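# Pull two timbers from a roller feed onto a rack

## Task

Two timbers are stuck side by side near the end of a halted roller feed, with only their tail ends still held by the rollers. Pressing the green button runs the feed, and it keeps running until the red button is pressed. Get each timber resting in both hooks of the rack next to the outfeed, with neither timber lying on the other, and leave the feed stopped at the end.

## Robot and tools

Robots: three identical i2rt Big YAM arms, arm1, arm2 and arm3. Each has six revolute joints, a two-finger gripper and a wrist camera that rides on top of the hand and looks toward the fingertips when joints 1 and 6 are 0 and the hand is level. Reach is roughly 1.0 m from the joint-1 axis. Foot (base_link) poses in the scene frame, metres and wxyz quaternion, each foot facing its own +x: arm1 at (-0.142, +0.806, +0.874) quat (+0.746, -0.004, -0.004, -0.666); arm2 at (+1.110, -0.719, +0.712) quat (+0.623, -0.004, -0.007, +0.782); arm3 at (-0.225, -0.825, +0.863) quat (+0.745, +0.004, -0.004, +0.667).

Frame: one shared scene frame, origin on the floor, +z up. The hand point lies between the finger pads, about 1 cm short of the tips. Fingers point along the hand's +z; they open and close along its y. Printed hand positions can be off, more so far out.

Joints (radians, absolute; tolerance for done in brackets): joint1_rad -2.879 to 2.879 [0.045], rotates the arm about its foot, positive counter-clockwise seen from above. joint2_rad 0 to 3.141 [0.14], shoulder; 0 puts the upper arm back and roughly level, larger lifts it up and forward. joint3_rad 0 to 3.019 [0.09], elbow; 0 is fully folded, larger opens. joint4_rad -1.692 to 1.57 [0.055], hand pitch, positive tips fingers up. joint5_rad -1.57 to 1.57 [0.03], hand yaw, positive toward the arm's right. joint6_rad -2.094 to 2.094 [0.035], hand roll, positive clockwise viewed from behind. gripper_m 0 to 0.093 [0.003], fingertip gap in metres, roughly 50 to 64 N per pad.

Tool move: keys arm1, arm2, arm3 and cameras. Each arm key holds an object just for that arm; arms omitted get nothing new but may still be driving toward an older target. Inside an arm's object: joints, a dictionary of absolute joint targets by the names above; target, one list of seven numbers [x, y, z, qw, qx, qy, qz], an absolute hand pose in the scene frame, reached by a straight-line path starting from the current hand_target; speed, the path's peak speed in m/s, 0.002 to 0.5, default 0.25, only allowed with target (rotation capped at twice it in rad/s); min_time_s, 0.1 to 8 s, a minimum duration for that arm's joint moves, used with joints. When target is given, joints may contain only gripper_m. Everything in one call starts at once; all hand paths finish together, paced by the slowest. A path lasts 0.5 to 10 s; each action at most 15 s. The controller clips each step to within 100 mm and 20 degrees of the measured hand, then uses damped IK, favouring position. Expect lag, drift, overshoot in speed near full stretch, and final errors of a centimetre or more. Paths do not avoid obstacles or other arms. Unknown keys make the call invalid; out-of-range values get it refused, and a refusal or a stop cancels the rest of your queued move, wait and finished_scene calls for that reply. A move with no action returns full state, images and scene number.

cameras: list of names from arm1_cam_wrist, arm2_cam_wrist, arm3_cam_wrist, cam_button, cam_end, cam_end2, cam_over, cam_side, or ["all"]; [] for none. Images are 672x504 and may be slightly older than the state; the pictures line gives their order.

wait: seconds from 0 to 10, optional cameras; nothing new is commanded. zoom_image: camera plus region [x0, y0, x1, y1] in pixels of that camera's latest image, top-left origin, at most 504 by 504. finished_scene: scene, the current scene's number; make no further calls in that reply.

Results: a move line such as "move: arm1 done; arm2 time_out". joint_status and hand_status report each motion. off_target: stopped short, possibly still pushing. time_out: the arm now holds nearby targets and keeps pushing; send the reported positions to relax it. not_followed, joint command not followed, pose unreachable: a self/arm-collision or reach check held the command back (gripper still obeyed); the arm may retry until new targets come. on_its_own lists uncommanded behaviour; "held at" is a target, not a reading. Arms not in the last action appear under "as last shown" with "not commanded". Joint velocities are rad/s (gripper m/s). Joint torques, N m, positive toward larger angles, include gravity and per-unit offsets; joints 3 and 4 wrap at ±28.

Gripper: on a firm part at full force the reading can be up to 0.005 below the part's width (or up to 0.002 above). Empty and shut reads 0.000 to 0.003. Command about 0.005 below first-contact width for full force. Open well above the reading to release.

Hazards: arms keep pushing on contact and can push hard. Sustained pushing, holding loads or stretched poses heat motors; MOTOR HOT appears at 85 °C, and at 100 °C the arm and gripper go limp for 30 to 60 s or more (limit_stop_at_motor_heat; resend targets afterward). Avoid arm-to-arm presses, including closing a gripper on another arm's fingers; the collision check can be late and ignores fingers, gripper housings and wrist cameras. Do not drop timbers from height, release them while moving, strike fixed or heavy parts, or push anything out of the work area. Loose items may get brief external nudges. The scene keeps running while you think, holding the last command.

Each tool is called after "Call:" in YAML: its name, and indented under it one key for each argument.

## Session

Call:
move:

Scene clock: 0.00 s.
Joint torques (N m): no reading
Heat: arm1: hottest joint1_rad 23 °C; arm2: hottest joint3_rad 22 °C; arm3: hottest joint2_rad 22 °C.
Joint velocities: within noise
arm1.joint_positions: joint1_rad=-0.792 joint2_rad=+0.591 joint3_rad=+1.353 joint4_rad=-1.540 joint5_rad=-0.284 joint6_rad=-0.232 gripper_m=+0.09396
arm1.joint_status: not commanded
arm1.hand: x=-0.2259 y=+0.6317 z=+1.3681 quat_wxyz=(-0.252, -0.742, -0.531, +0.322) (m; scene frame)
arm1.hand_target: x=-0.2248 y=+0.6331 z=+1.3776 quat_wxyz=(-0.255, -0.738, -0.530, +0.332) (m; scene frame)
arm1.hand_status: not commanded
arm2.joint_positions: joint1_rad=+0.174 joint2_rad=+0.596 joint3_rad=+1.398 joint4_rad=-1.492 joint5_rad=-0.215 joint6_rad=-0.742 gripper_m=+0.09396
arm2.joint_status: not commanded
arm2.hand: x=+0.9917 y=-0.5514 z=+1.2298 quat_wxyz=(-0.294, +0.890, -0.145, -0.318) (m; scene frame)
arm2.hand_target: x=+0.9922 y=-0.5532 z=+1.2409 quat_wxyz=(-0.304, +0.884, -0.142, -0.324) (m; scene frame)
arm2.hand_status: not commanded
arm3.joint_positions: joint1_rad=-0.151 joint2_rad=+0.603 joint3_rad=+1.486 joint4_rad=-1.464 joint5_rad=+0.148 joint6_rad=-0.406 gripper_m=+0.09396
arm3.joint_status: not commanded
arm3.hand: x=-0.1490 y=-0.6490 z=+1.4265 quat_wxyz=(-0.459, +0.638, -0.600, -0.152) (m; scene frame)
arm3.hand_target: x=-0.1498 y=-0.6521 z=+1.4353 quat_wxyz=(-0.468, +0.633, -0.597, -0.156) (m; scene frame)
arm3.hand_status: not commanded
pictures: arm1_cam_wrist, arm2_cam_wrist, arm3_cam_wrist, cam_button, cam_end, cam_end2, cam_over, cam_side

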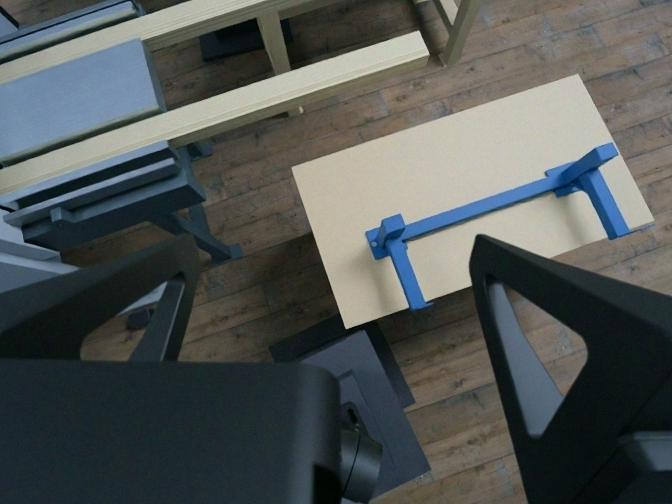

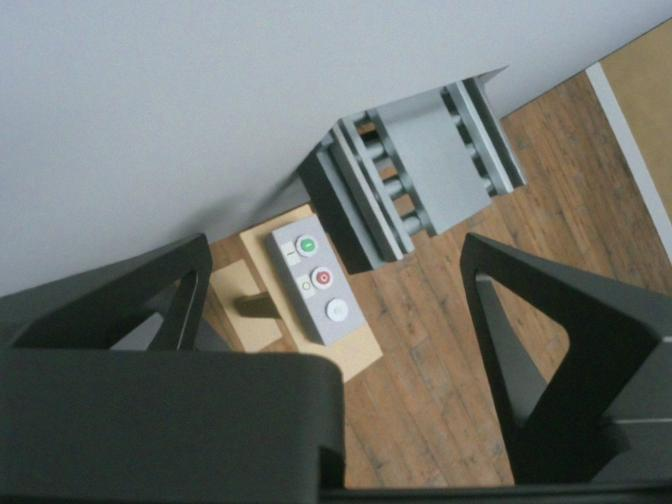

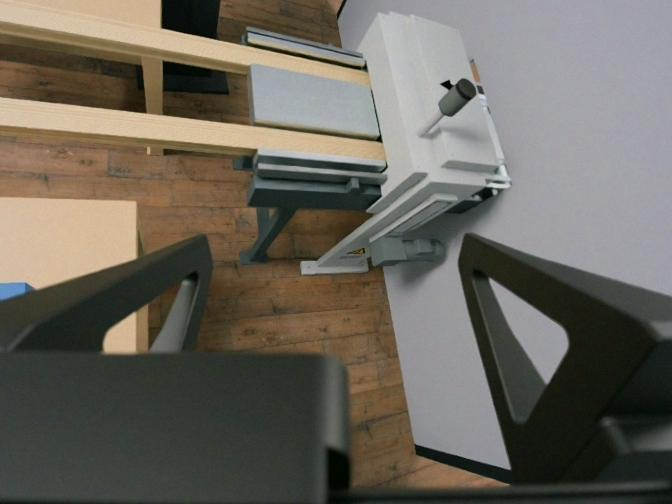

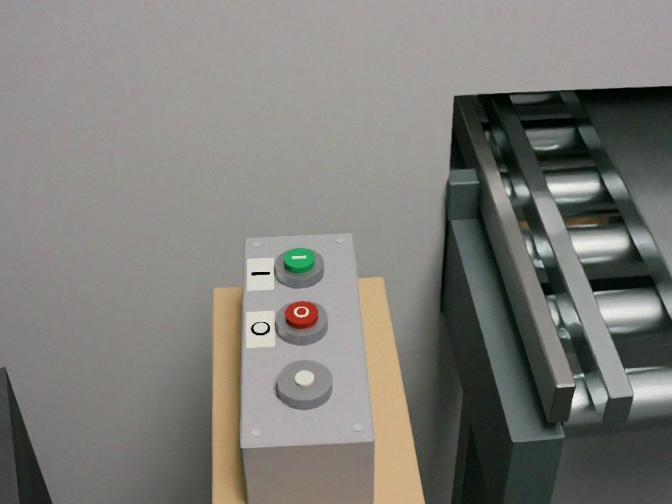

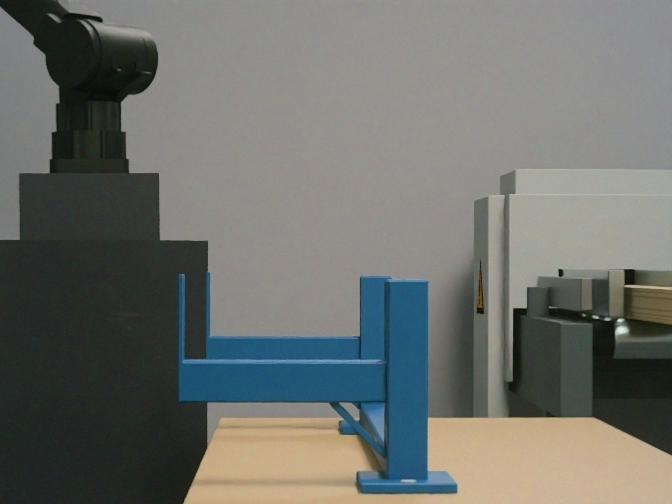

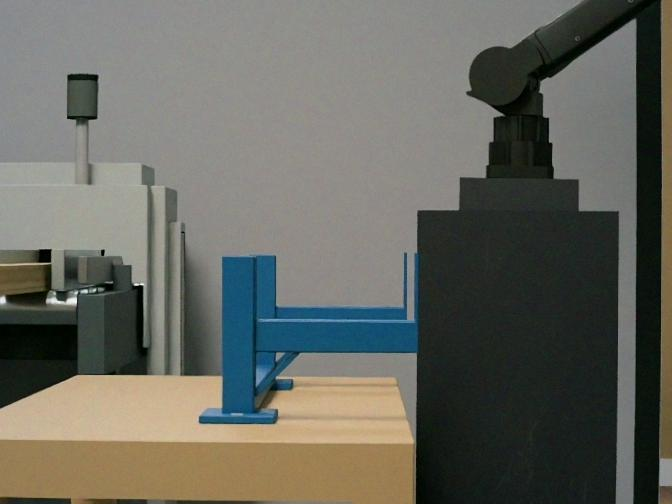

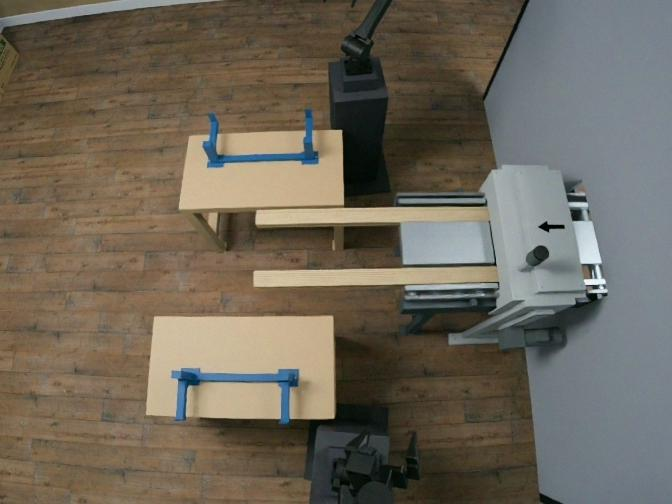

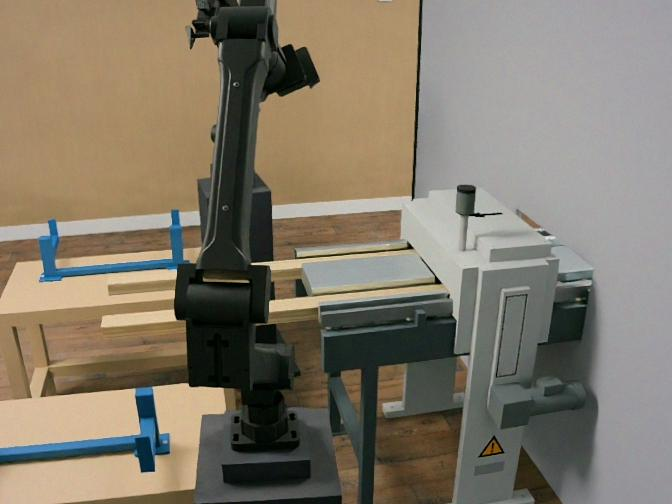

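Call:
zoom_image:
  camera: "cam_over"
  region: [140, 90, 400, 285]

Call:
zoom_image:
  camera: "cam_over"
  region: [380, 150, 620, 330]

Call:
zoom_image:
  camera: "cam_over"
  region: [140, 260, 440, 485]

Call:
zoom_image:
  camera: "cam_side"
  region: [0, 180, 504, 504]

Call:
zoom_image:
  camera: "cam_end"
  region: [470, 160, 672, 420]

Call:
zoom_image:
  camera: "arm1_cam_wrist"
  region: [0, 0, 500, 310]

Call:
zoom_image:
  camera: "arm3_cam_wrist"
  region: [0, 0, 500, 310]

Scaled by 1.938 from the camera's 672x504 image, which has a finer 960x720 frame.

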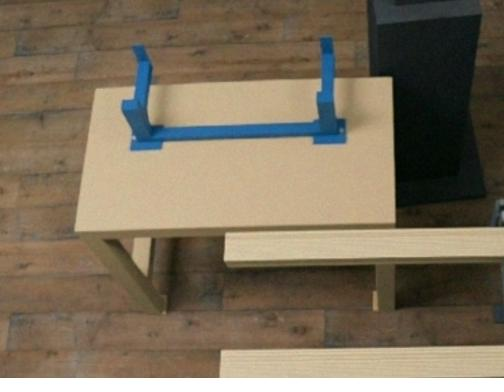

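Scaled by 2.100 from the camera's 672x504 image, which has a finer 960x720 frame.

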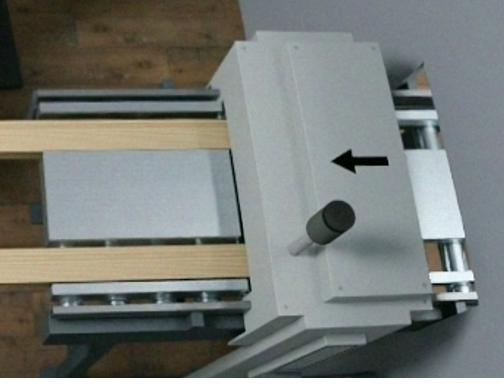

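Scaled by 1.680 from the camera's 672x504 image, which has a finer 960x720 frame.

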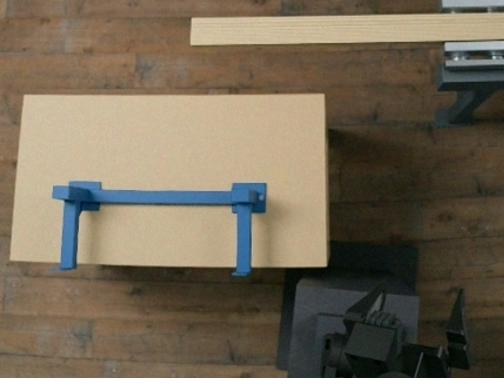

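Scaled by 1.000.

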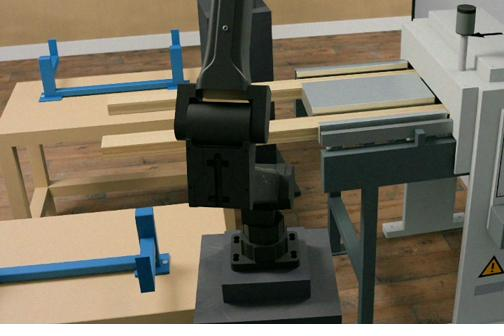

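Scaled by 1.938 from the camera's 672x504 image, which has a finer 960x720 frame.

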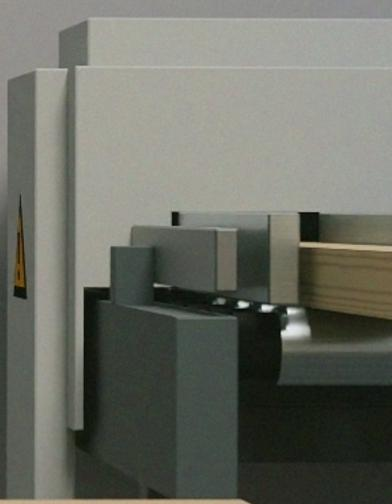

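Scaled by 1.008 from the camera's 672x504 image, which has a finer 960x720 frame.

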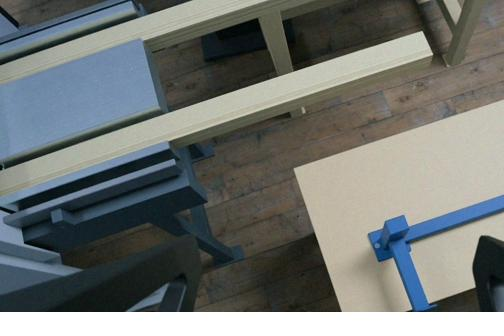

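Scaled by 1.008 from the camera's 672x504 image, which has a finer 960x720 frame.

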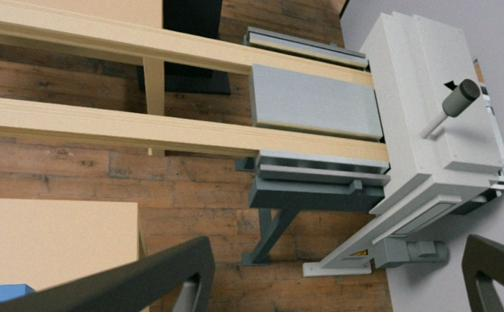

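Call:
move:
  arm1: {"target": [-0.1, 0.25, 1.15, 0, 1, 0, 0], "speed": 0.25, "joints":{"gripper_m":0.093}}
  arm3: {"target": [-0.1, -0.2, 1.15, 0, 1, 0, 0], "speed": 0.25, "joints":{"gripper_m":0.093}}
  cameras: ["all"]

Scene clock: 94.40 s.
Joint torques (N m): arm1=[-0.15 -15.27 14.34 -0.39 -0.09 0.08] | arm2=[-2.2 2.55 8.49 1.65 -0.12 0.17] | arm3=[-1.08 -15.62 12.67 0.36 -0.06 -0.03]
Heat: arm1: hottest joint3_rad 26 °C; arm2: hottest joint3_rad 27 °C; arm3: hottest joint3_rad 31 °C.
move: arm1 off_target; arm3 off_target
Joint velocities: within noise
arm1.joint_positions: joint1_rad=-0.033 joint2_rad=+1.812 joint3_rad=+1.880 joint4_rad=-1.672 joint5_rad=+0.004 joint6_rad=+1.638 gripper_m=+0.09308
arm1.joint_status: all done
arm1.hand: x=-0.0989 y=+0.2601 z=+1.1404 quat_wxyz=(+0.010, -1.000, -0.007, +0.003) (m; scene frame)
arm1.hand_target: x=-0.1000 y=+0.2506 z=+1.1499 quat_wxyz=(+0.000, -1.000, +0.000, +0.000) (m; scene frame)
arm1.hand_status: off_target (0.014 m and 1.4 deg from the pose sent, 0.457 m and 84.2 deg at the start)
arm2: as last shown
arm3.joint_positions: joint1_rad=-0.092 joint2_rad=+1.996 joint3_rad=+2.175 joint4_rad=-1.690 joint5_rad=-0.002 joint6_rad=-1.755 gripper_m=+0.09306
arm3.joint_status: all done
arm3.hand: x=-0.0977 y=-0.2106 z=+1.1387 quat_wxyz=(-0.036, +0.999, -0.009, +0.005) (m; scene frame)
arm3.hand_target: x=-0.1002 y=-0.2010 z=+1.1495 quat_wxyz=(-0.049, +0.999, +0.000, +0.010) (m; scene frame)
arm3.hand_status: off_target (0.016 m and 4.3 deg from the pose sent, 0.530 m and 100.8 deg at the start; a joint's target at an end of its range on 34 of 135 steps)
pictures: arm1_cam_wrist, arm2_cam_wrist, arm3_cam_wrist, cam_button, cam_end, cam_end2, cam_over, cam_side

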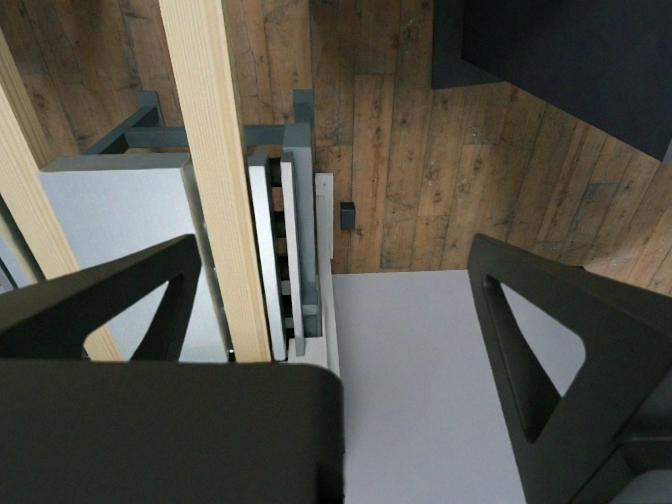

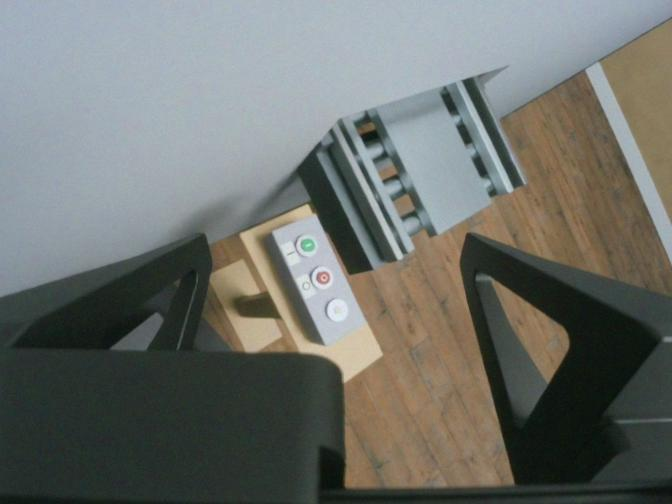

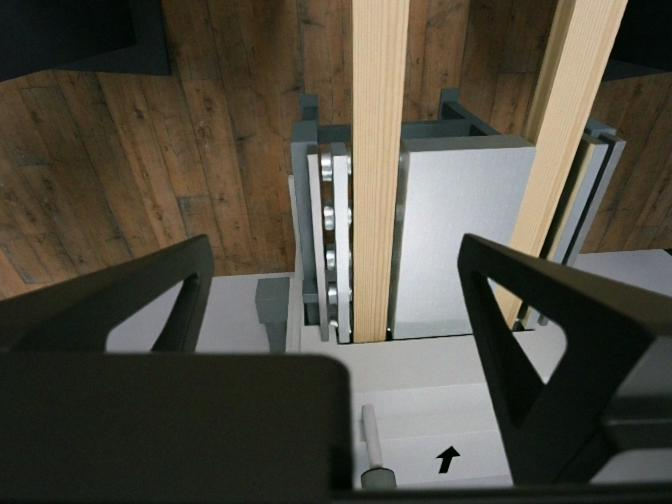

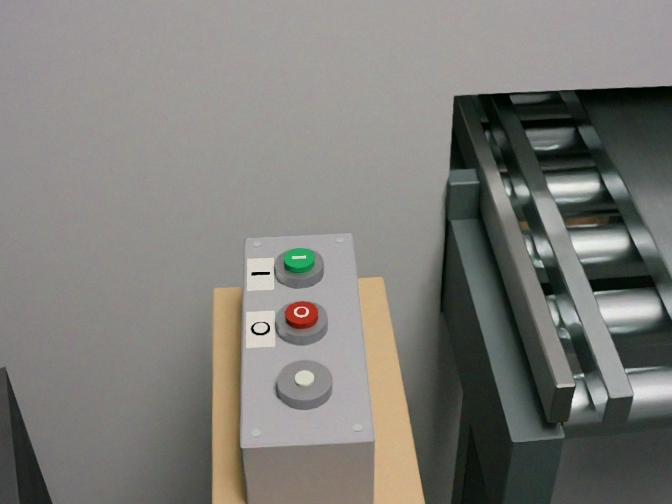

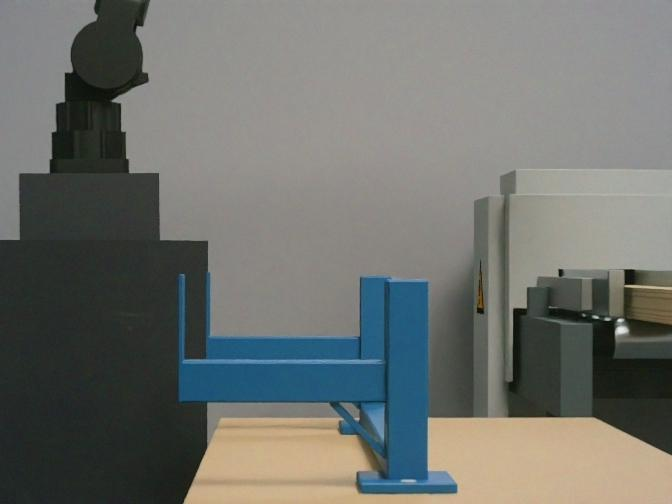

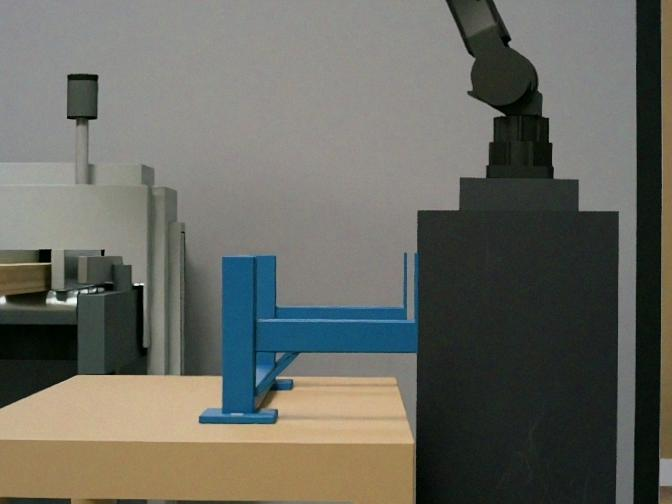

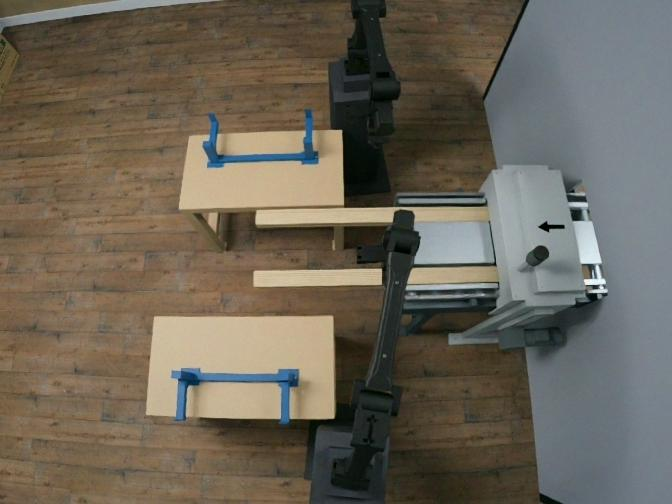

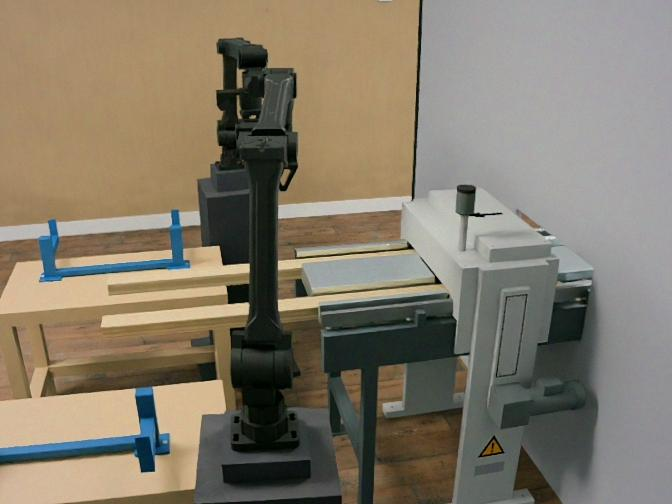

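Call:
move:
  arm1: {"target": [-0.1, 0.14, 1.16, 0, 1, 0, 0], "speed": 0.2}
  cameras: ["arm1_cam_wrist", "cam_end"]

Call:
move:
  arm1: {"target": [-0.1, 0.14, 1.06, 0, 1, 0, 0], "speed": 0.2}
  cameras: ["arm1_cam_wrist", "cam_end","cam_side"]

Scene clock: 118.93 s.
Joint torques (N m): arm1=[-0.38 -18.55 14.41 0.1 -0.08 -0.06] | arm2=[-2.14 2.55 8.49 1.65 -0.12 0.18] | arm3=[-1.08 -15.74 12.66 0.36 -0.06 -0.05]
Heat: arm1: hottest joint3_rad 27 °C; arm2: hottest joint3_rad 27 °C; arm3: hottest joint3_rad 36 °C.
move: arm1 off_target
Joint velocities: within noise
arm1.joint_positions: joint1_rad=-0.041 joint2_rad=+2.061 joint3_rad=+2.285 joint4_rad=-1.675 joint5_rad=+0.003 joint6_rad=+1.639 gripper_m=+0.09308
arm1.joint_status: not commanded
arm1.hand: x=-0.0955 y=+0.1492 z=+1.1528 quat_wxyz=(-0.066, -0.998, -0.002, -0.003) (m; scene frame)
arm1.hand_target: x=-0.1001 y=+0.1409 z=+1.1594 quat_wxyz=(-0.076, -0.997, +0.000, -0.005) (m; scene frame)
arm1.hand_status: off_target (0.013 m and 7.6 deg from the pose sent, 0.122 m and 1.4 deg at the start; a joint's target at an end of its range on 44 of 45 steps)
arm2, arm3: as last shown
arm3.joint_positions: joint1_rad=-0.092 joint2_rad=+1.996 joint3_rad=+2.175 joint4_rad=-1.690 joint5_rad=-0.002 joint6_rad=-1.756 gripper_m=+0.09306
pictures: arm1_cam_wrist, cam_end

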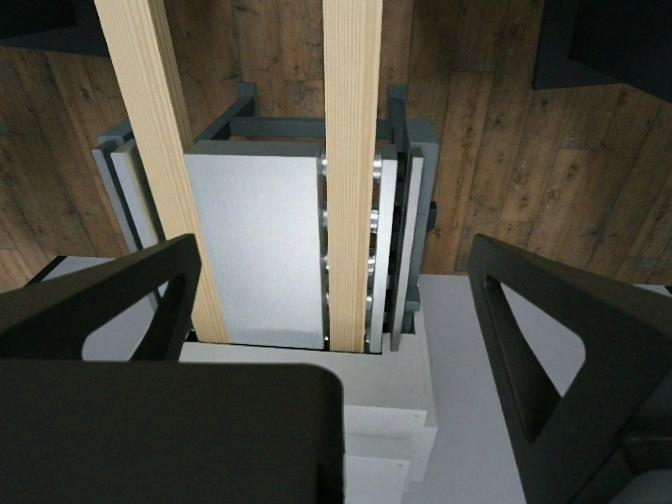

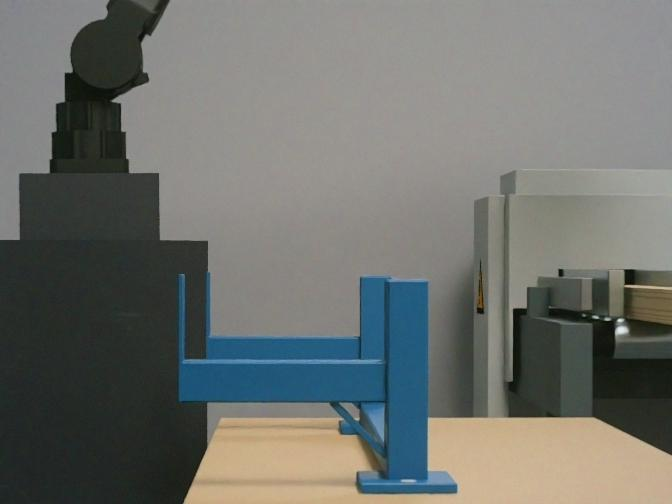

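Scene clock: 120.17 s.
Joint torques (N m): arm1=[-0.56 -20.42 11.51 0.42 -0.07 -0.05] | arm2=[-2.2 2.55 8.47 1.65 -0.12 0.18] | arm3=[-1.14 -15.68 12.67 0.35 -0.06 -0.05]
Heat: arm1: hottest joint3_rad 28 °C; arm2: hottest joint3_rad 27 °C; arm3: hottest joint3_rad 36 °C.
move: arm1 done
Joint velocities: within noise
arm1.joint_positions: joint1_rad=-0.041 joint2_rad=+2.165 joint3_rad=+2.211 joint4_rad=-1.646 joint5_rad=+0.003 joint6_rad=+1.639 gripper_m=+0.09308
arm1.joint_status: not commanded
arm1.hand: x=-0.0952 y=+0.1458 z=+1.0574 quat_wxyz=(+0.009, -1.000, -0.002, +0.002) (m; scene frame)
arm1.hand_target: x=-0.1001 y=+0.1401 z=+1.0601 quat_wxyz=(+0.000, -1.000, +0.000, +0.000) (m; scene frame)
arm1.hand_status: done (0.008 m and 1.0 deg from the pose sent, 0.093 m and 7.6 deg at the start)
arm2, arm3: as last shown
pictures: arm1_cam_wrist, cam_end, cam_side

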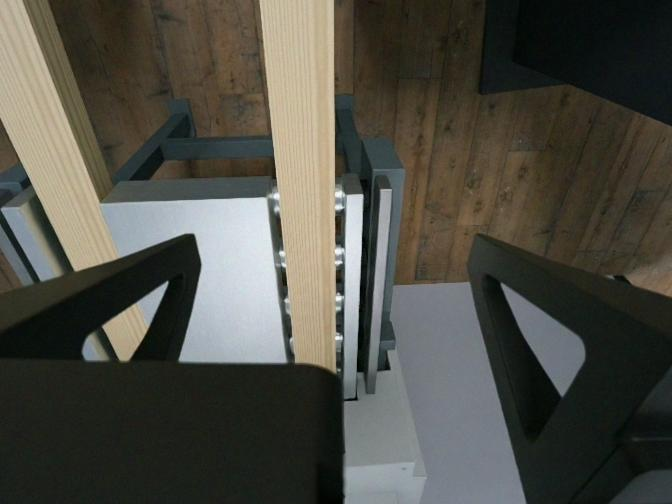

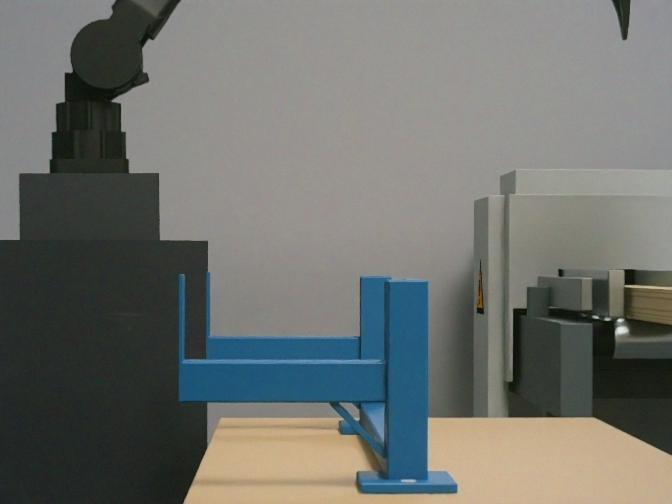

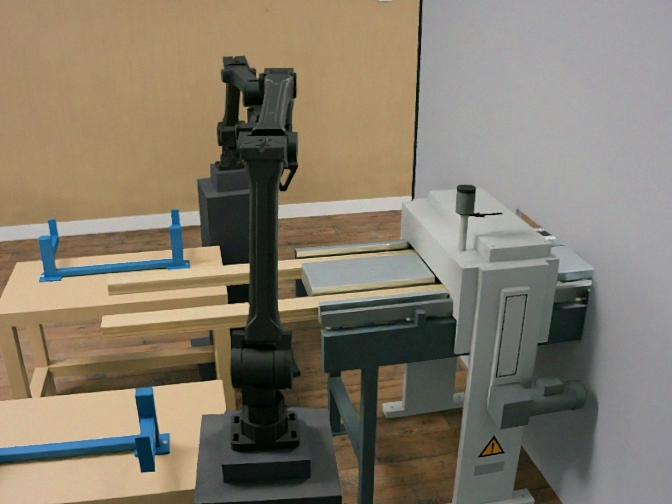

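Call:
move:
  arm1: {"target": [-0.1, 0.115, 0.93, 0, 1, 0, 0], "speed": 0.2}
  arm3: {"target": [-0.1, -0.12, 1.0, 0, 1, 0, 0], "speed": 0.2}
  cameras: ["arm1_cam_wrist", "arm3_cam_wrist", "cam_end","cam_end2","cam_side", "cam_over"]

Scene clock: 153.47 s.
Joint torques (N m): arm1=[-0.56 -21.07 11.06 0.55 -0.07 -0.07] | arm2=[-2.2 2.55 8.49 1.63 -0.12 0.18] | arm3=[-0.97 -18.43 12.75 0.16 -0.08 0.13]
Heat: arm1: hottest joint3_rad 29 °C; arm2: hottest joint3_rad 28 °C; arm3: hottest joint3_rad 40 °C.
move: arm1 done; arm3 off_target
Joint velocities: within noise
arm1.joint_positions: joint1_rad=-0.042 joint2_rad=+2.271 joint3_rad=+2.076 joint4_rad=-1.394 joint5_rad=+0.003 joint6_rad=+1.639 gripper_m=+0.09308
arm1.joint_status: not commanded
arm1.hand: x=-0.0942 y=+0.1209 z=+0.9358 quat_wxyz=(+0.003, -1.000, -0.002, +0.002) (m; scene frame)
arm1.hand_target: x=-0.1001 y=+0.1152 z=+0.9301 quat_wxyz=(+0.000, -1.000, +0.000, +0.000) (m; scene frame)
arm1.hand_status: done (0.010 m and 0.5 deg from the pose sent, 0.131 m and 1.1 deg at the start)
arm2: as last shown
arm3.joint_positions: joint1_rad=-0.072 joint2_rad=+2.334 joint3_rad=+2.378 joint4_rad=-1.644 joint5_rad=-0.001 joint6_rad=-1.753 gripper_m=+0.09306
arm3.joint_status: not commanded
arm3.hand: x=-0.0959 y=-0.1314 z=+0.9973 quat_wxyz=(+0.008, +1.000, +0.000, -0.003) (m; scene frame)
arm3.hand_target: x=-0.1002 y=-0.1207 z=+0.9999 quat_wxyz=(-0.001, +1.000, +0.000, +0.000) (m; scene frame)
arm3.hand_status: off_target (0.012 m and 1.0 deg from the pose sent, 0.166 m and 4.3 deg at the start)
pictures: arm1_cam_wrist, arm3_cam_wrist, cam_end, cam_end2, cam_over, cam_side

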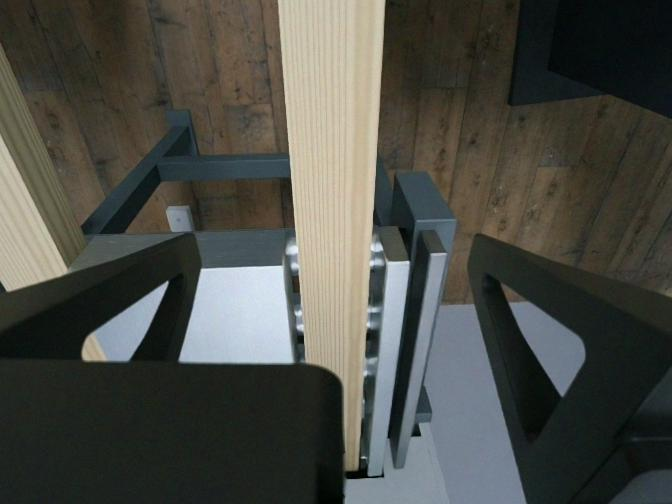

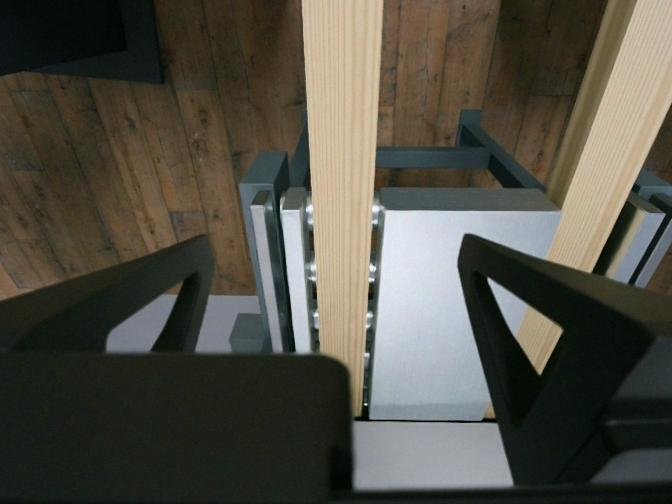

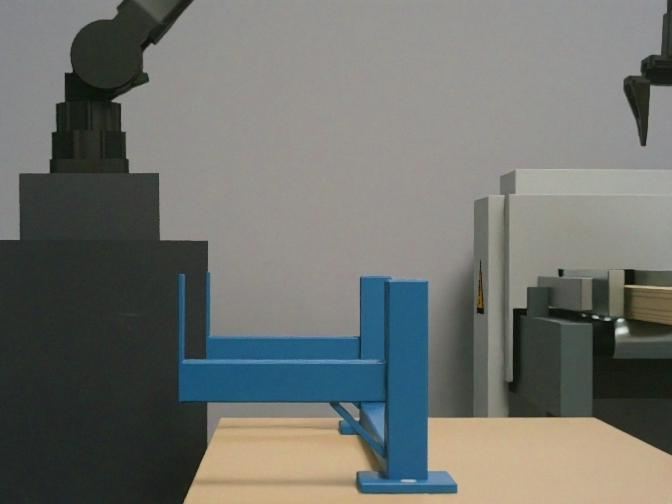

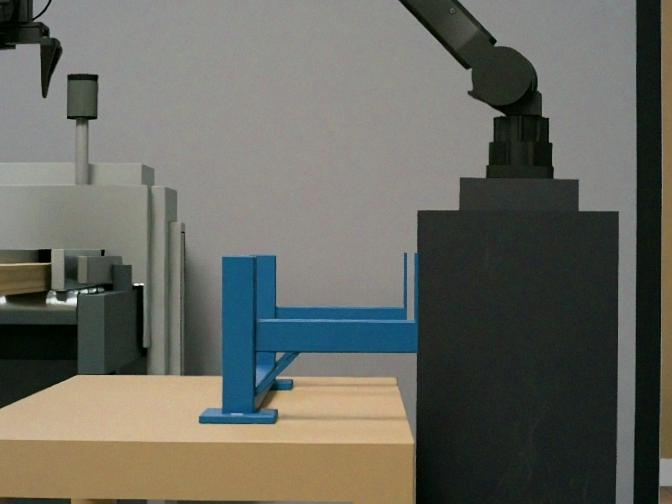

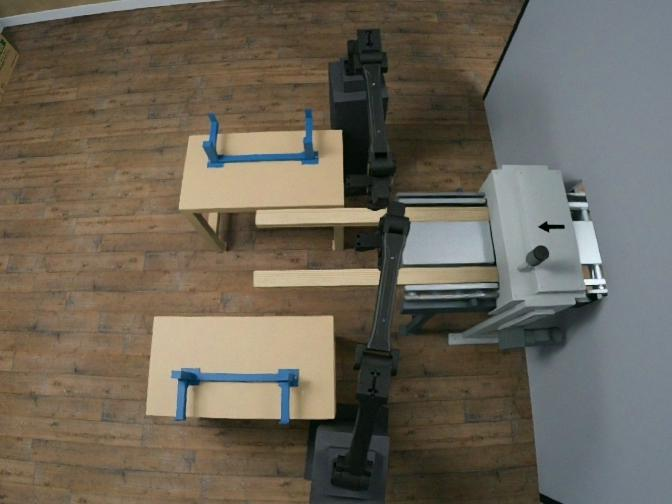

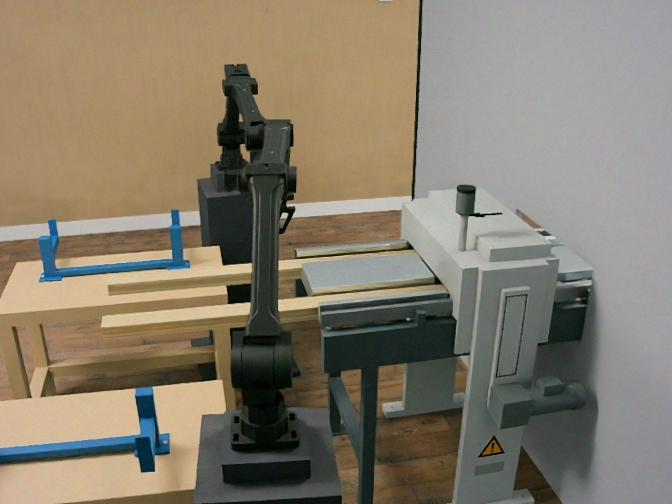

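Call:
move:
  arm2: {"target": [1.02, -0.335, 1.0, 0, 0.793, -0.609, 0], "speed": 0.25, "joints":{"gripper_m":0.0}}
  cameras: ["arm2_cam_wrist", "cam_button"]

Scene clock: 257.43 s.
Joint torques (N m): arm1=[-0.5 -20.84 11.08 0.55 -0.07 -0.05] | arm2=[-3.14 -10.52 12.41 -0.31 -0.05 0.25] | arm3=[-1.03 -18.43 12.75 0.2 -0.09 0.13]
Heat: arm1: hottest joint2_rad 35 °C; arm2: hottest joint3_rad 29 °C; arm3: hottest joint3_rad 49 °C.
move: arm2 off_target
Joint velocities: within noise
arm1, arm3: as last shown
arm2.joint_positions: joint1_rad=+0.000 joint2_rad=+1.371 joint3_rad=+1.360 joint4_rad=-1.613 joint5_rad=-0.014 joint6_rad=-0.058 gripper_m=+0.00050
arm2.joint_status: all done
arm2.hand: x=+1.0196 y=-0.3485 z=+0.9764 quat_wxyz=(+0.016, +0.799, -0.600, +0.019) (m; scene frame)
arm2.hand_target: x=+1.0203 y=-0.3362 z=+0.9997 quat_wxyz=(+0.000, +0.793, -0.609, +0.000) (m; scene frame)
arm2.hand_status: off_target (0.027 m and 3.1 deg from the pose sent, 0.317 m and 74.9 deg at the start)
pictures: arm2_cam_wrist, cam_button

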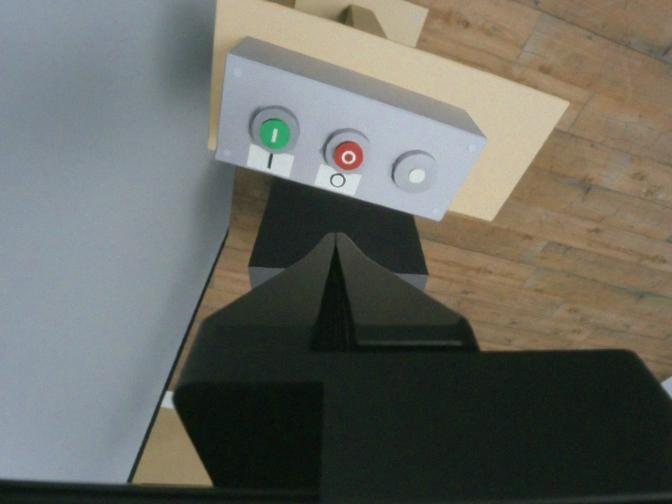

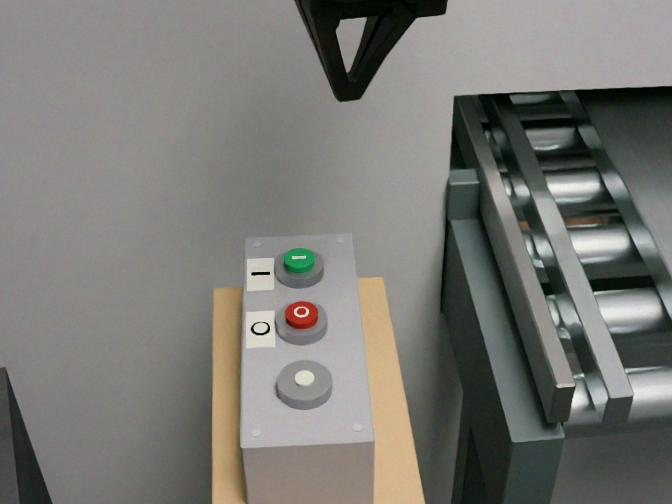

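Call:
move:
  arm2: {"target": [0.972, -0.355, 0.915, 0, 0.793, -0.609, 0], "speed": 0.2}
  cameras: ["arm2_cam_wrist", "cam_button"]

Scene clock: 278.07 s.
Joint torques (N m): arm1=[-0.62 -21.01 11.07 0.57 -0.06 -0.05] | arm2=[-1.73 -9.99 7.13 0.64 0.05 0.25] | arm3=[-1.03 -18.49 12.74 0.17 -0.09 0.12]
Heat: arm1: hottest joint2_rad 35 °C; arm2: hottest joint3_rad 33 °C; arm3: hottest joint3_rad 50 °C.
move: arm2 done
Joint velocities: within noise
arm1, arm3: as last shown
arm2.joint_positions: joint1_rad=+0.116 joint2_rad=+1.367 joint3_rad=+1.211 joint4_rad=-1.415 joint5_rad=-0.017 joint6_rad=+0.077 gripper_m=+0.00050
arm2.joint_status: not commanded
arm2.hand: x=+0.9750 y=-0.3544 z=+0.9204 quat_wxyz=(+0.000, +0.794, -0.608, -0.001) (m; scene frame)
arm2.hand_target: x=+0.9720 y=-0.3550 z=+0.9151 quat_wxyz=(+0.000, +0.793, -0.609, +0.000) (m; scene frame)
arm2.hand_status: done (0.006 m and 0.2 deg from the pose sent, 0.078 m and 3.1 deg at the start)
pictures: arm2_cam_wrist, cam_button

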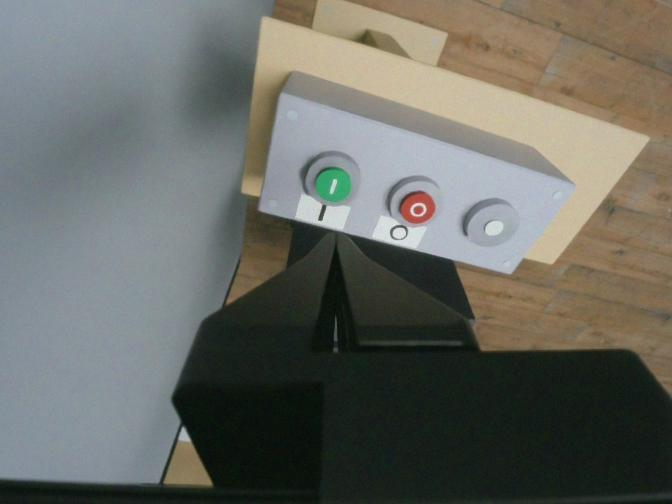

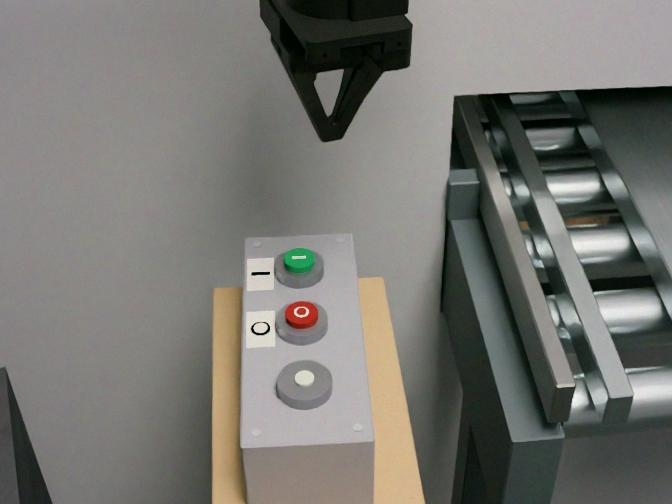

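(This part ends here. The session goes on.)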